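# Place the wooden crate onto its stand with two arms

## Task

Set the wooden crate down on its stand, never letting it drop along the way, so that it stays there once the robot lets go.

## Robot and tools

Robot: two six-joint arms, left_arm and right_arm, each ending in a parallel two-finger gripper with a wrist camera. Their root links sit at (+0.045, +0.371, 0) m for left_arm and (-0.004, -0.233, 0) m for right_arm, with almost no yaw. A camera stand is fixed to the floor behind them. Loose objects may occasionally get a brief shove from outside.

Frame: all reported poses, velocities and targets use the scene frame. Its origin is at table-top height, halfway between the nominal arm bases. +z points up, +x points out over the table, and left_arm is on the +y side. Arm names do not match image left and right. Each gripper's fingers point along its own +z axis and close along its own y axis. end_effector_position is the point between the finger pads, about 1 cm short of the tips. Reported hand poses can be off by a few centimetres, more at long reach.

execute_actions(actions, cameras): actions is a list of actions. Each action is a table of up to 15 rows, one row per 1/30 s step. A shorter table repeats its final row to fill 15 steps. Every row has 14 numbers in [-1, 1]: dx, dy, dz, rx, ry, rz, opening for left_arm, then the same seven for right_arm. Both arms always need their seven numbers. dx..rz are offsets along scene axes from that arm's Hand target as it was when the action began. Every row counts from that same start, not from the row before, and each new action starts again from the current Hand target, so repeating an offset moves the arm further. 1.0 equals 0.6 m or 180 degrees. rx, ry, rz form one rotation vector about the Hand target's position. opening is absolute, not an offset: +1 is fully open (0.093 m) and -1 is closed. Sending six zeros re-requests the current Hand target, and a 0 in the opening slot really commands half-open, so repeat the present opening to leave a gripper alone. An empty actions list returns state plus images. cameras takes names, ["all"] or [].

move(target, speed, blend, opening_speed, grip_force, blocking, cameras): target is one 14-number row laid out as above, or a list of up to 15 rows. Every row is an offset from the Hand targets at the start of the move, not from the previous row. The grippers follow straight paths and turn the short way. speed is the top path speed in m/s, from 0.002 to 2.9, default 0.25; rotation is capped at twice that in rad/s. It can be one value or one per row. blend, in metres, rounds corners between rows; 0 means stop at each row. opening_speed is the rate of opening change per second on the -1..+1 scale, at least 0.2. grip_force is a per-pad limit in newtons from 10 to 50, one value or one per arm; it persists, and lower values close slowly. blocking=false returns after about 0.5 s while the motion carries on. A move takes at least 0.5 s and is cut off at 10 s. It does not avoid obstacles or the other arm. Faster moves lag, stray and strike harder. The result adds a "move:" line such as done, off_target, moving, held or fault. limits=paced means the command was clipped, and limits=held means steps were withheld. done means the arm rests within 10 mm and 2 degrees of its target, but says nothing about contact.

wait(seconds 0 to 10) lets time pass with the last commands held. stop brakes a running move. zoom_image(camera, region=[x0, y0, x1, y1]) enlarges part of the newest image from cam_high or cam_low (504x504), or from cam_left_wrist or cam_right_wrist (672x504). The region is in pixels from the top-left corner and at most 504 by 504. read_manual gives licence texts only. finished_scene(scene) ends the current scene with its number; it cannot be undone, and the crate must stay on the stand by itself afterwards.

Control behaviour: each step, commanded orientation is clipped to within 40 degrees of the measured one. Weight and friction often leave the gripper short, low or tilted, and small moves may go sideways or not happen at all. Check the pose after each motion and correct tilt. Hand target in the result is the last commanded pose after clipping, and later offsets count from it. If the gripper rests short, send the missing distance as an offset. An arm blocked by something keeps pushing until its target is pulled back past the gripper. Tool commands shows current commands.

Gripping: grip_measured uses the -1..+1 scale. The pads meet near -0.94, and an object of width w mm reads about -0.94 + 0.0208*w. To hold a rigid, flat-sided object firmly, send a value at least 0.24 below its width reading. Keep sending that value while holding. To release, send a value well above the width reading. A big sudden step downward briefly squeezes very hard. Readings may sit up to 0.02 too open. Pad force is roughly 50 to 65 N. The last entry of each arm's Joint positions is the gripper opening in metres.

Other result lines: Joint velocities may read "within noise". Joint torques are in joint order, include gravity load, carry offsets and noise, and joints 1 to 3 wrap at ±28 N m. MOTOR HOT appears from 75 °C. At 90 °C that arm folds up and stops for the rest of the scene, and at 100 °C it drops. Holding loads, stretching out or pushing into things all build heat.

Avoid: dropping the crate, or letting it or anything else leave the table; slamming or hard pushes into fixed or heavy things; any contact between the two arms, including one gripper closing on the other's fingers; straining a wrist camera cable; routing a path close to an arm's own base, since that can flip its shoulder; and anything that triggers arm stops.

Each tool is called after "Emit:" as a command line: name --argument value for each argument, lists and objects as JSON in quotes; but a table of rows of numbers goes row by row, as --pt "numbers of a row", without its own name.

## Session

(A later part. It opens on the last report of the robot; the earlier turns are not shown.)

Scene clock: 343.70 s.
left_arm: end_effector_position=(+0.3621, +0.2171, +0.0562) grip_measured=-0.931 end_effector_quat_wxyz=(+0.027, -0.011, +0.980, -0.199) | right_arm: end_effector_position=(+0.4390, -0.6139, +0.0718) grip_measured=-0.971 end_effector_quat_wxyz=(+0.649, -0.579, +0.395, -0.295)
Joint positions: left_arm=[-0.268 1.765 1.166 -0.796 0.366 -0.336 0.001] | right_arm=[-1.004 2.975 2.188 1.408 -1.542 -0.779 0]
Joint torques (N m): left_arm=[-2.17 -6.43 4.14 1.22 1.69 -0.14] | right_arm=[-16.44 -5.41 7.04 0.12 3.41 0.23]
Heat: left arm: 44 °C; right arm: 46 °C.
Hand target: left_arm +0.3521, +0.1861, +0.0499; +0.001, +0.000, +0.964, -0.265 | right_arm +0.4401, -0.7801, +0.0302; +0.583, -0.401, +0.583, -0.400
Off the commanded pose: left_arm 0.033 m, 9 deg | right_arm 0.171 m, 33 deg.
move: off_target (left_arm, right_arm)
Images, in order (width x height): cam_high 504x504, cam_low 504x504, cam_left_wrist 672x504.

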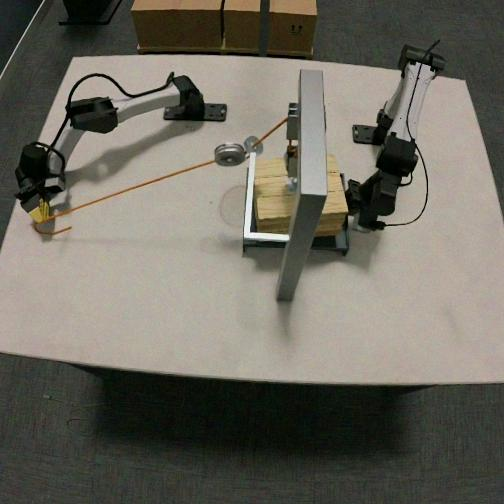

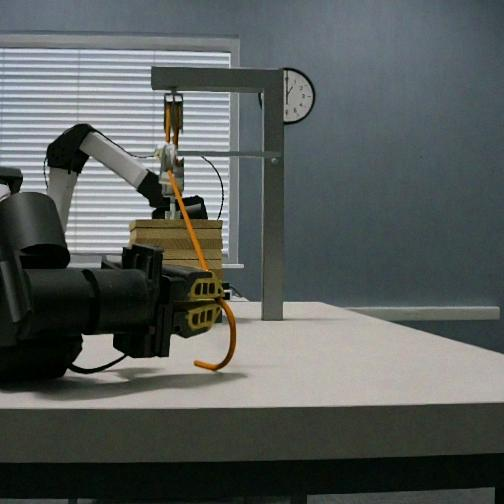

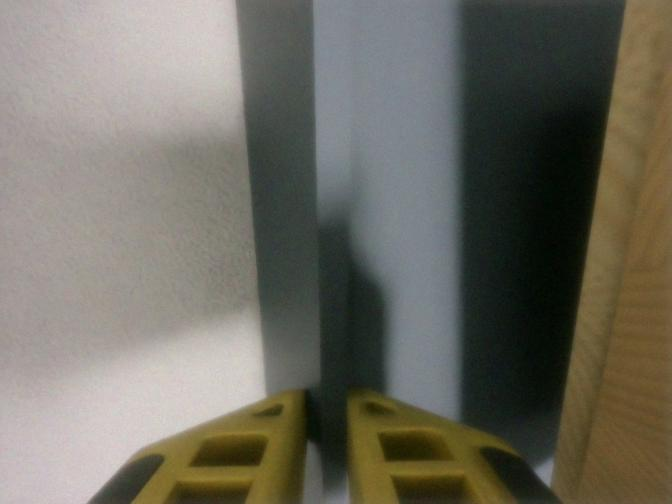

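Emit:
move --pt "0.0167 0.0517 0.0105 0 0 0 -0.7 0 0 0 0 0 0 -1" --pt "0.0167 0.0934 0.1105 0 0 0 -0.7 0 0 0 0 0 0 -1" --pt "-0.1535 0.0565 0.2502 0.11 -0.11 -0.232 -0.7 0 0 0 0 0 0 -1" --pt "-0.3118 -0.3268 0.1502 0.2208 -0.2196 -0.4635 -0.7 0 0 0 0 0 0 -1" --pt "-0.2952 -0.3352 -0.0348 0.2208 -0.2196 -0.4635 -1 0 0 0 0 0 0 -1" --speed '[0.1,0.1,0.4,0.4,0.2]' --blend '[0,0.02,0.05,0.03,0]' --cameras '["cam_high","cam_low"]'

Emit:
zoom_image --camera "cam_high" --region '[230, 140, 370, 280]'

Emit:
zoom_image --camera "cam_low" --region '[60, 100, 310, 350]'

Scene clock: 418.37 s.
left_arm: end_effector_position=(+0.1718, -0.0167, +0.0365) grip_measured=-0.972 end_effector_quat_wxyz=(+0.126, +0.694, +0.700, +0.115) | right_arm: end_effector_position=(+0.4390, -0.6139, +0.0718) grip_measured=-0.971 end_effector_quat_wxyz=(+0.649, -0.579, +0.395, -0.295)
Joint positions: left_arm=[-1.378 2.067 1.518 -0.943 -0.335 0.185 0] | right_arm=[-1.004 2.975 2.188 1.408 -1.542 -0.779 0]
Joint torques (N m): left_arm=[0.4 -10.17 5.53 0.65 -0.28 0.11] | right_arm=[-16.38 -5.41 7.16 0.14 3.48 0.18]
Heat: left arm: 41 °C; right arm: 54 °C.
Hand target: left_arm +0.1749, -0.0151, +0.0291; +0.123, +0.696, +0.697, +0.123 | right_arm +0.4401, -0.7801, +0.0302; +0.583, -0.401, +0.583, -0.400
Off the commanded pose: left_arm 0.008 m, 1 deg | right_arm 0.171 m, 33 deg.
move: off_target (right_arm)
Images, in order (width x height): cam_high 504x504, cam_low 504x504.

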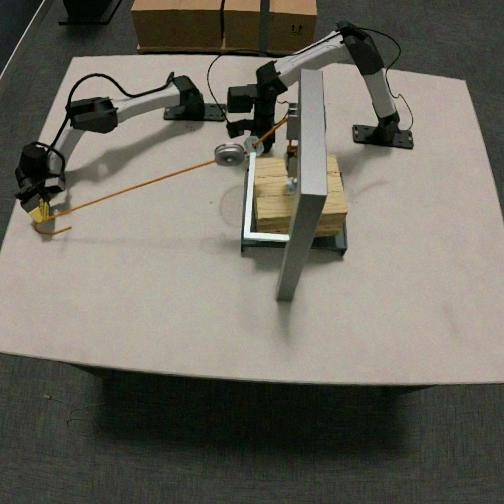

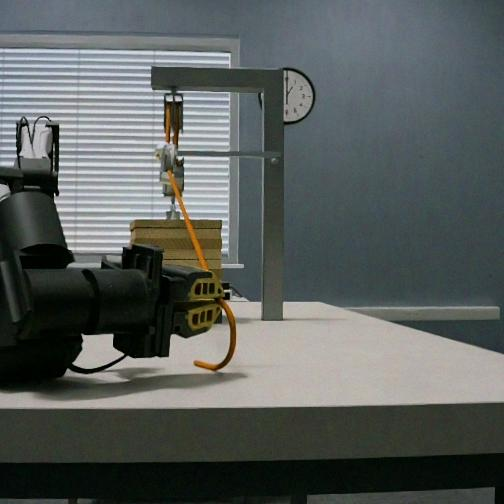

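Scaled by 3.600.

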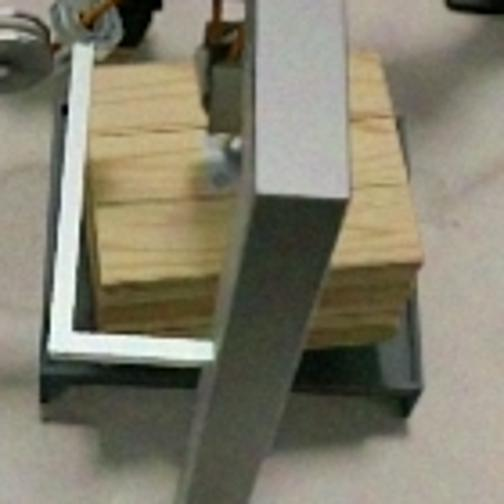

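Scaled by 2.016.

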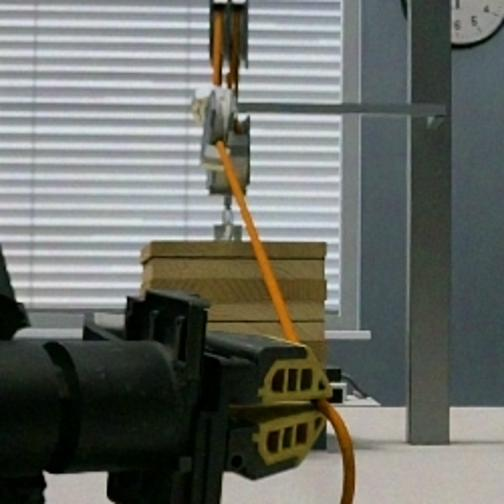

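Emit:
move --target '[0.147,-0.005,0,0,0,0,-1,0,0,0,0,0,0,-1]' --speed 0.12 --cameras '["cam_high","cam_low"]'

Emit:
zoom_image --camera "cam_high" --region '[230, 140, 370, 280]'

Scene clock: 425.20 s.
left_arm: end_effector_position=(+0.2452, -0.0114, +0.0304) grip_measured=-0.972 end_effector_quat_wxyz=(+0.106, +0.700, +0.697, +0.111) | right_arm: end_effector_position=(+0.4390, -0.6139, +0.0718) grip_measured=-0.971 end_effector_quat_wxyz=(+0.649, -0.579, +0.395, -0.295)
Joint positions: left_arm=[-1.187 2.138 1.61 -0.934 -0.288 0.393 0] | right_arm=[-1.004 2.975 2.188 1.408 -1.542 -0.779 0]
Joint torques (N m): left_arm=[1.61 -9.73 8.58 0.86 -0.51 0.2] | right_arm=[-16.35 -5.38 7.35 0.1 3.49 0.21]
Heat: left arm: 42 °C; right arm: 55 °C.
Hand target: left_arm +0.2631, -0.0180, +0.0290; +0.123, +0.696, +0.697, +0.123 | right_arm +0.4401, -0.7801, +0.0302; +0.583, -0.401, +0.583, -0.400
Off the commanded pose: left_arm 0.019 m, 2 deg | right_arm 0.171 m, 33 deg.
move: off_target (left_arm, right_arm)
Images, in order (width x height): cam_high 504x504, cam_low 504x504.

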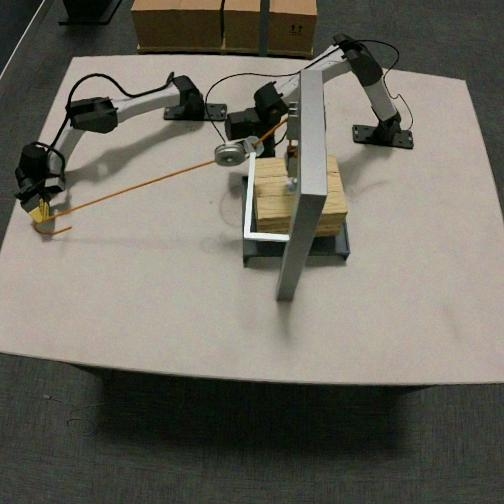

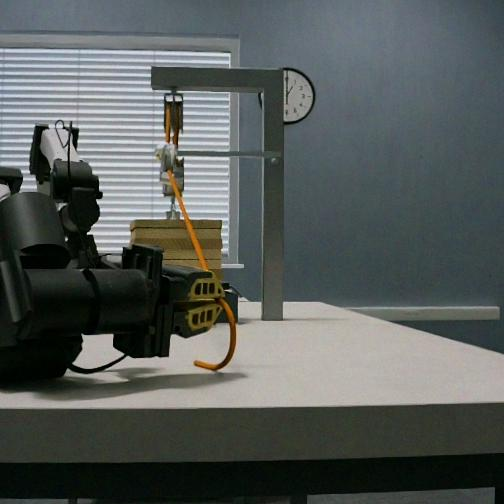

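Scaled by 3.600.

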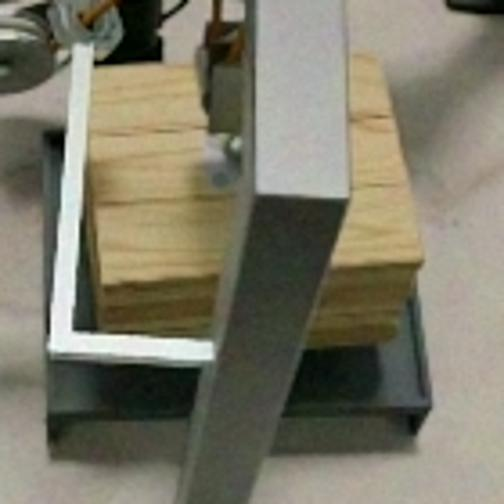

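Emit:
move --pt "-0.0917 0.0167 0 0 0 0 -1 0 0.05 0 0 0 0 -1" --pt "-0.115 0.05 0.18 0 0 0 -1 -0.01 0.1 0 0 0 0 -1" --pt "-0.2055 0.28 0.2855 -0.3469 -0.1308 0.3059 -1 -0.02 0.1667 0 0 0 0 -1" --speed 0.35 --blend '[0.02,0.05,0]' --cameras '["cam_high","cam_low","cam_left_wrist"]'

Emit:
zoom_image --camera "cam_high" --region '[230, 140, 370, 280]'

Emit:
zoom_image --camera "cam_low" --region '[60, 100, 310, 350]'

Scene clock: 440.00 s.
left_arm: end_effector_position=(+0.1413, +0.1537, +0.1951) grip_measured=-0.972 end_effector_quat_wxyz=(+0.507, +0.123, +0.851, -0.067) | right_arm: end_effector_position=(+0.4267, -0.6023, +0.0526) grip_measured=-0.971 end_effector_quat_wxyz=(+0.640, -0.511, +0.460, -0.343)
Joint positions: left_arm=[-1.811 1.214 0.929 -1.244 -1.072 -1.512 0] | right_arm=[-1.004 2.759 1.686 1.317 -1.341 -1.092 0]
Joint torques (N m): left_arm=[-0.46 -2.5 8.02 0.29 -0.72 -0.11] | right_arm=[-5.89 -10.78 3.84 0.21 2.7 -0.21]
Heat: left arm: 42 °C; right arm: 55 °C.
Hand target: left_arm +0.1399, +0.1500, +0.2004; +0.510, +0.119, +0.849, -0.072 | right_arm +0.4280, -0.6802, +0.0302; +0.583, -0.401, +0.583, -0.400
Off the commanded pose: left_arm 0.007 m, 1 deg | right_arm 0.081 m, 21 deg.
move: off_target (right_arm)
Images, in order (width x height): cam_high 504x504, cam_low 504x504, cam_left_wrist 672x504.

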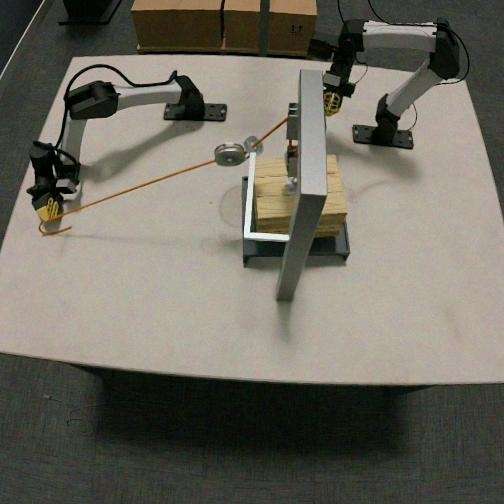

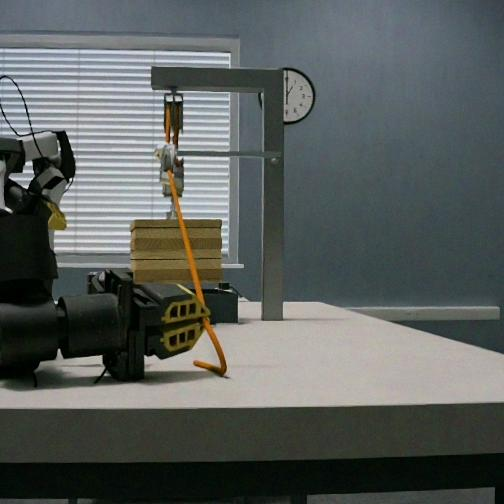

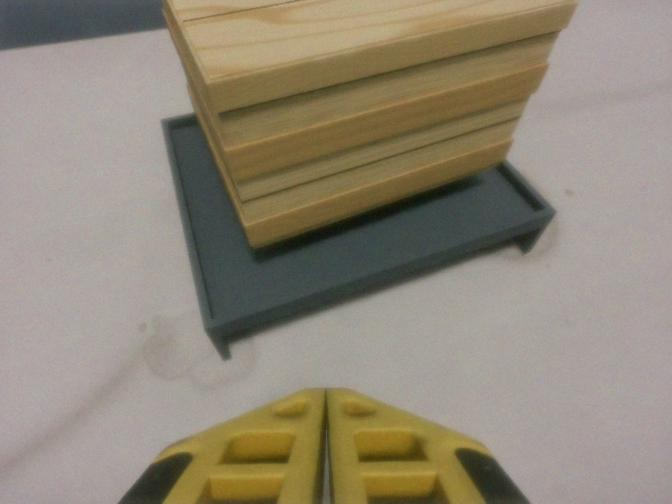

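Scaled by 3.600.

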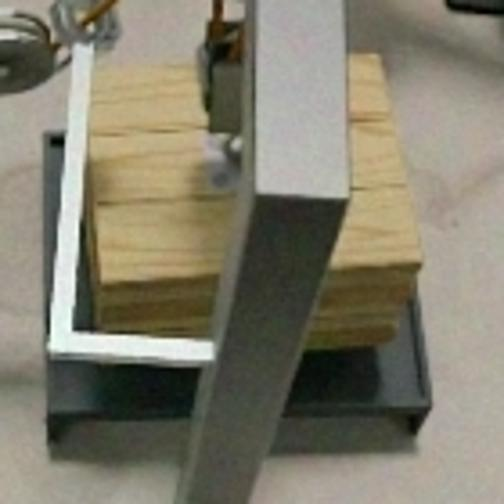

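Scaled by 2.016.

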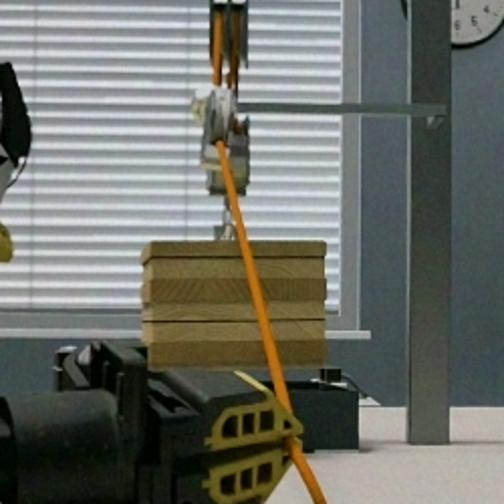

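Emit:
move --target '[0,0,0,0,0,0,-1,-0.0633,0.467,0.0497,0.0386,0.0052,0.0832,-1]' --speed 0.07 --cameras '["cam_high","cam_low","cam_left_wrist"]'

Emit:
zoom_image --camera "cam_high" --region '[230, 140, 370, 280]'

Emit:
zoom_image --camera "cam_low" --region '[60, 100, 310, 350]'

Scene clock: 455.53 s.
left_arm: end_effector_position=(+0.1413, +0.1538, +0.1951) grip_measured=-0.972 end_effector_quat_wxyz=(+0.507, +0.122, +0.851, -0.067) | right_arm: end_effector_position=(+0.3912, -0.4091, +0.0480) grip_measured=-0.971 end_effector_quat_wxyz=(+0.635, -0.432, +0.590, -0.249)
Joint positions: left_arm=[-1.811 1.214 0.929 -1.244 -1.073 -1.514 0] | right_arm=[-0.757 2.274 0.686 1.459 -1.011 -1.115 0]
Joint torques (N m): left_arm=[-0.5 -2.43 8.02 0.28 -0.71 -0.12] | right_arm=[1.5 -8.02 0.61 3.02 0.03 0]
Heat: left arm: 40 °C; right arm: 52 °C.
Hand target: left_arm +0.1399, +0.1500, +0.2004; +0.510, +0.119, +0.849, -0.072 | right_arm +0.3900, -0.3999, +0.0601; +0.649, -0.440, +0.553, -0.282
Off the commanded pose: left_arm 0.007 m, 1 deg | right_arm 0.015 m, 6 deg.
joint sent to its limit (right arm) — joint 4 (wrist pitch), upper limit. The joint targets still meet the commanded pose.
move: off_target (right_arm)
Images, in order (width x height): cam_high 504x504, cam_low 504x504, cam_left_wrist 672x504.

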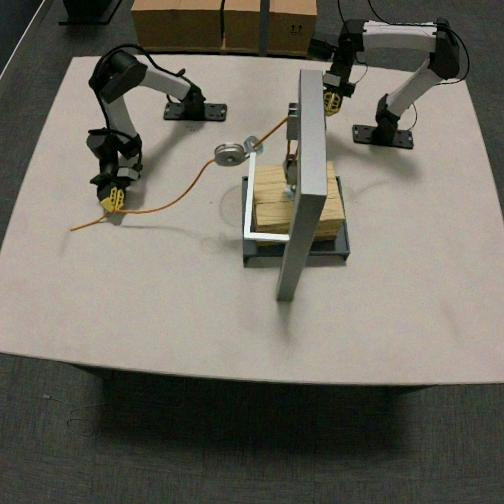

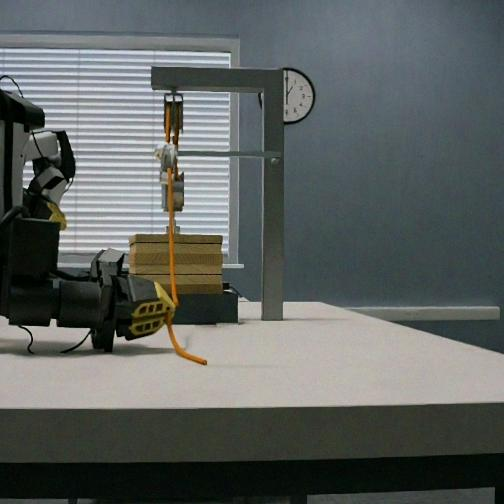

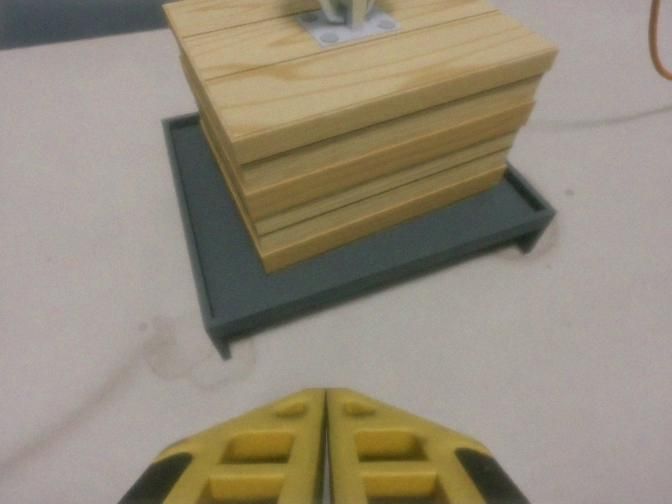

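Scaled by 3.600.

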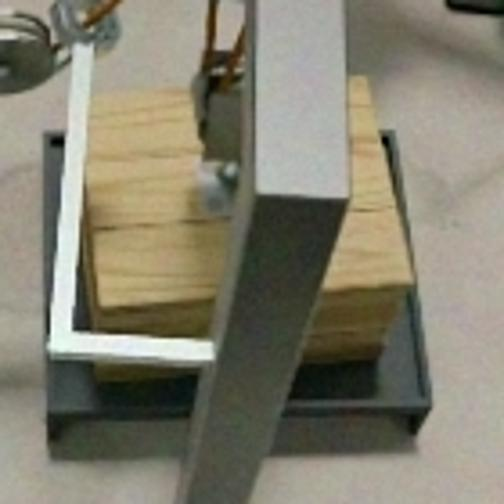

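Scaled by 2.016.

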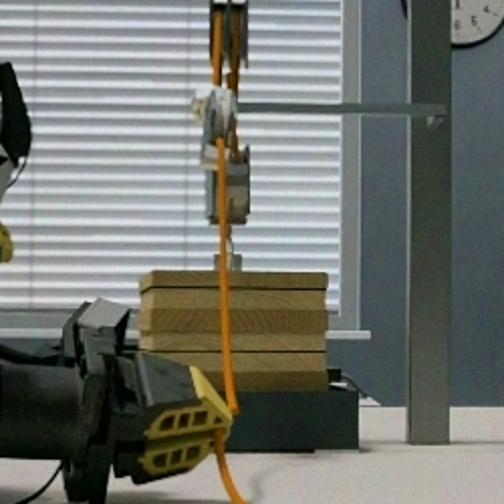

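Emit:
move --pt "0 0 0 0 0 0 -1 0 0 0.04 0 0 0 -1" --pt "0 0 0 0 0 0 -1 0 0 0.04 0 0 0 -0.2" --pt "0 0 0 0 0 0 -1 -0.18 -0.06 0.06 0 0 0 -0.2" --speed 0.15 --opening_speed 1.2 --cameras '["all"]'

Emit:
zoom_image --camera "cam_high" --region '[130, 110, 380, 270]'

Emit:
zoom_image --camera "cam_low" --region '[60, 140, 290, 370]'

Scene clock: 464.97 s.
left_arm: end_effector_position=(+0.1413, +0.1538, +0.1951) grip_measured=-0.972 end_effector_quat_wxyz=(+0.507, +0.122, +0.851, -0.067) | right_arm: end_effector_position=(+0.2843, -0.4386, +0.0777) grip_measured=-0.203 end_effector_quat_wxyz=(+0.649, -0.414, +0.588, -0.249)
Joint positions: left_arm=[-1.811 1.214 0.929 -1.244 -1.073 -1.514 0] | right_arm=[-1.104 2.099 0.492 1.456 -1.347 -1.127 0.035]
Joint torques (N m): left_arm=[-0.46 -2.44 7.99 0.28 -0.72 -0.12] | right_arm=[-0.43 -9.14 1.92 2.46 -0.25 0]
Heat: left arm: 39 °C; right arm: 48 °C.
Hand target: left_arm +0.1399, +0.1500, +0.2004; +0.510, +0.119, +0.849, -0.072 | right_arm +0.2821, -0.4359, +0.0960; +0.649, -0.440, +0.553, -0.281
Off the commanded pose: left_arm 0.007 m, 1 deg | right_arm 0.019 m, 6 deg.
move: off_target (right_arm); target 2's new opening was sent with right_arm's hand 0.027 m and 6 deg from that target

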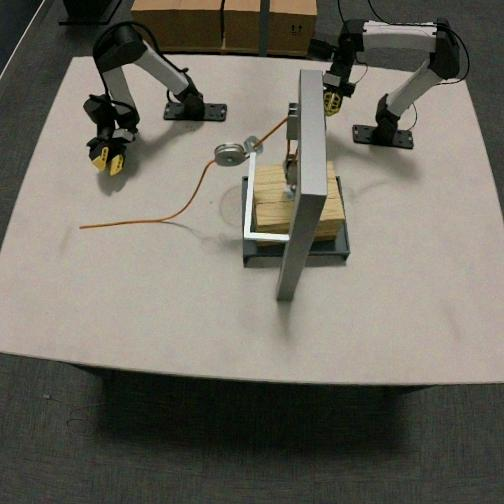

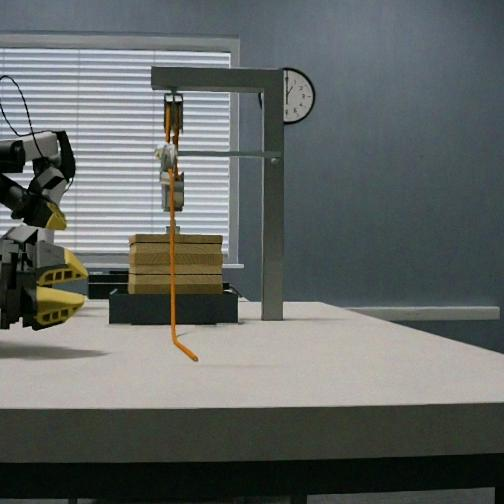

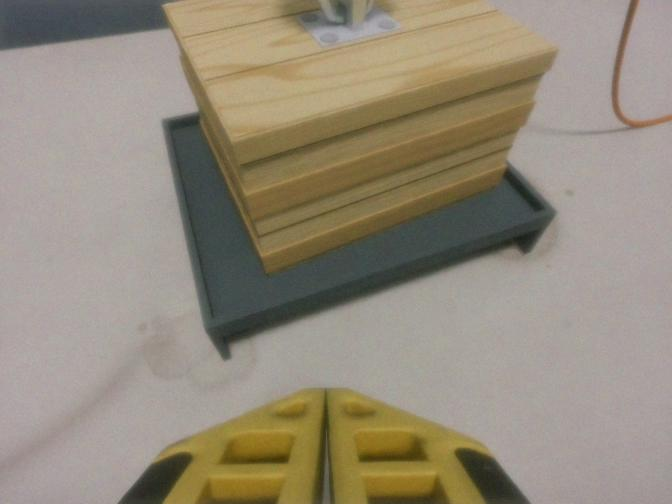

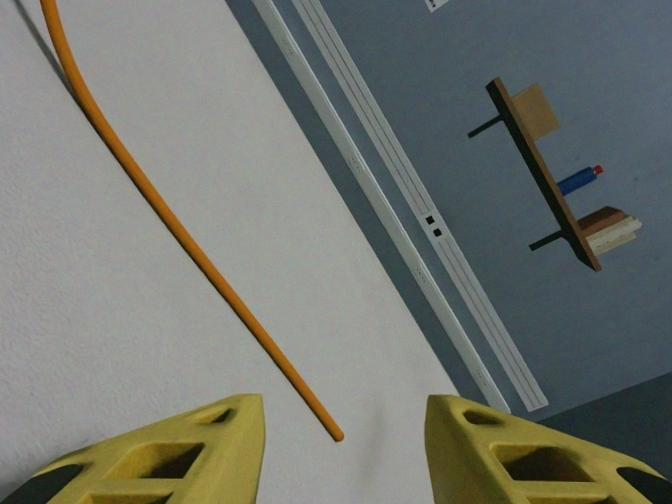

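Scaled by 2.016.

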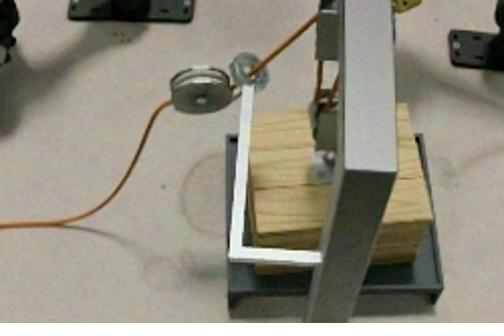

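Scaled by 2.191.

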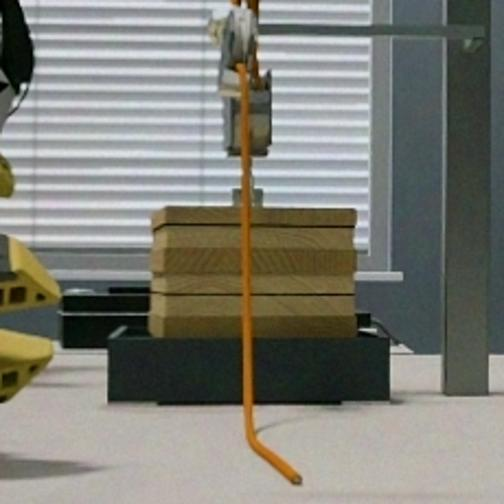

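Emit:
finished_scene --scene 2

The scene is finished: the task was done.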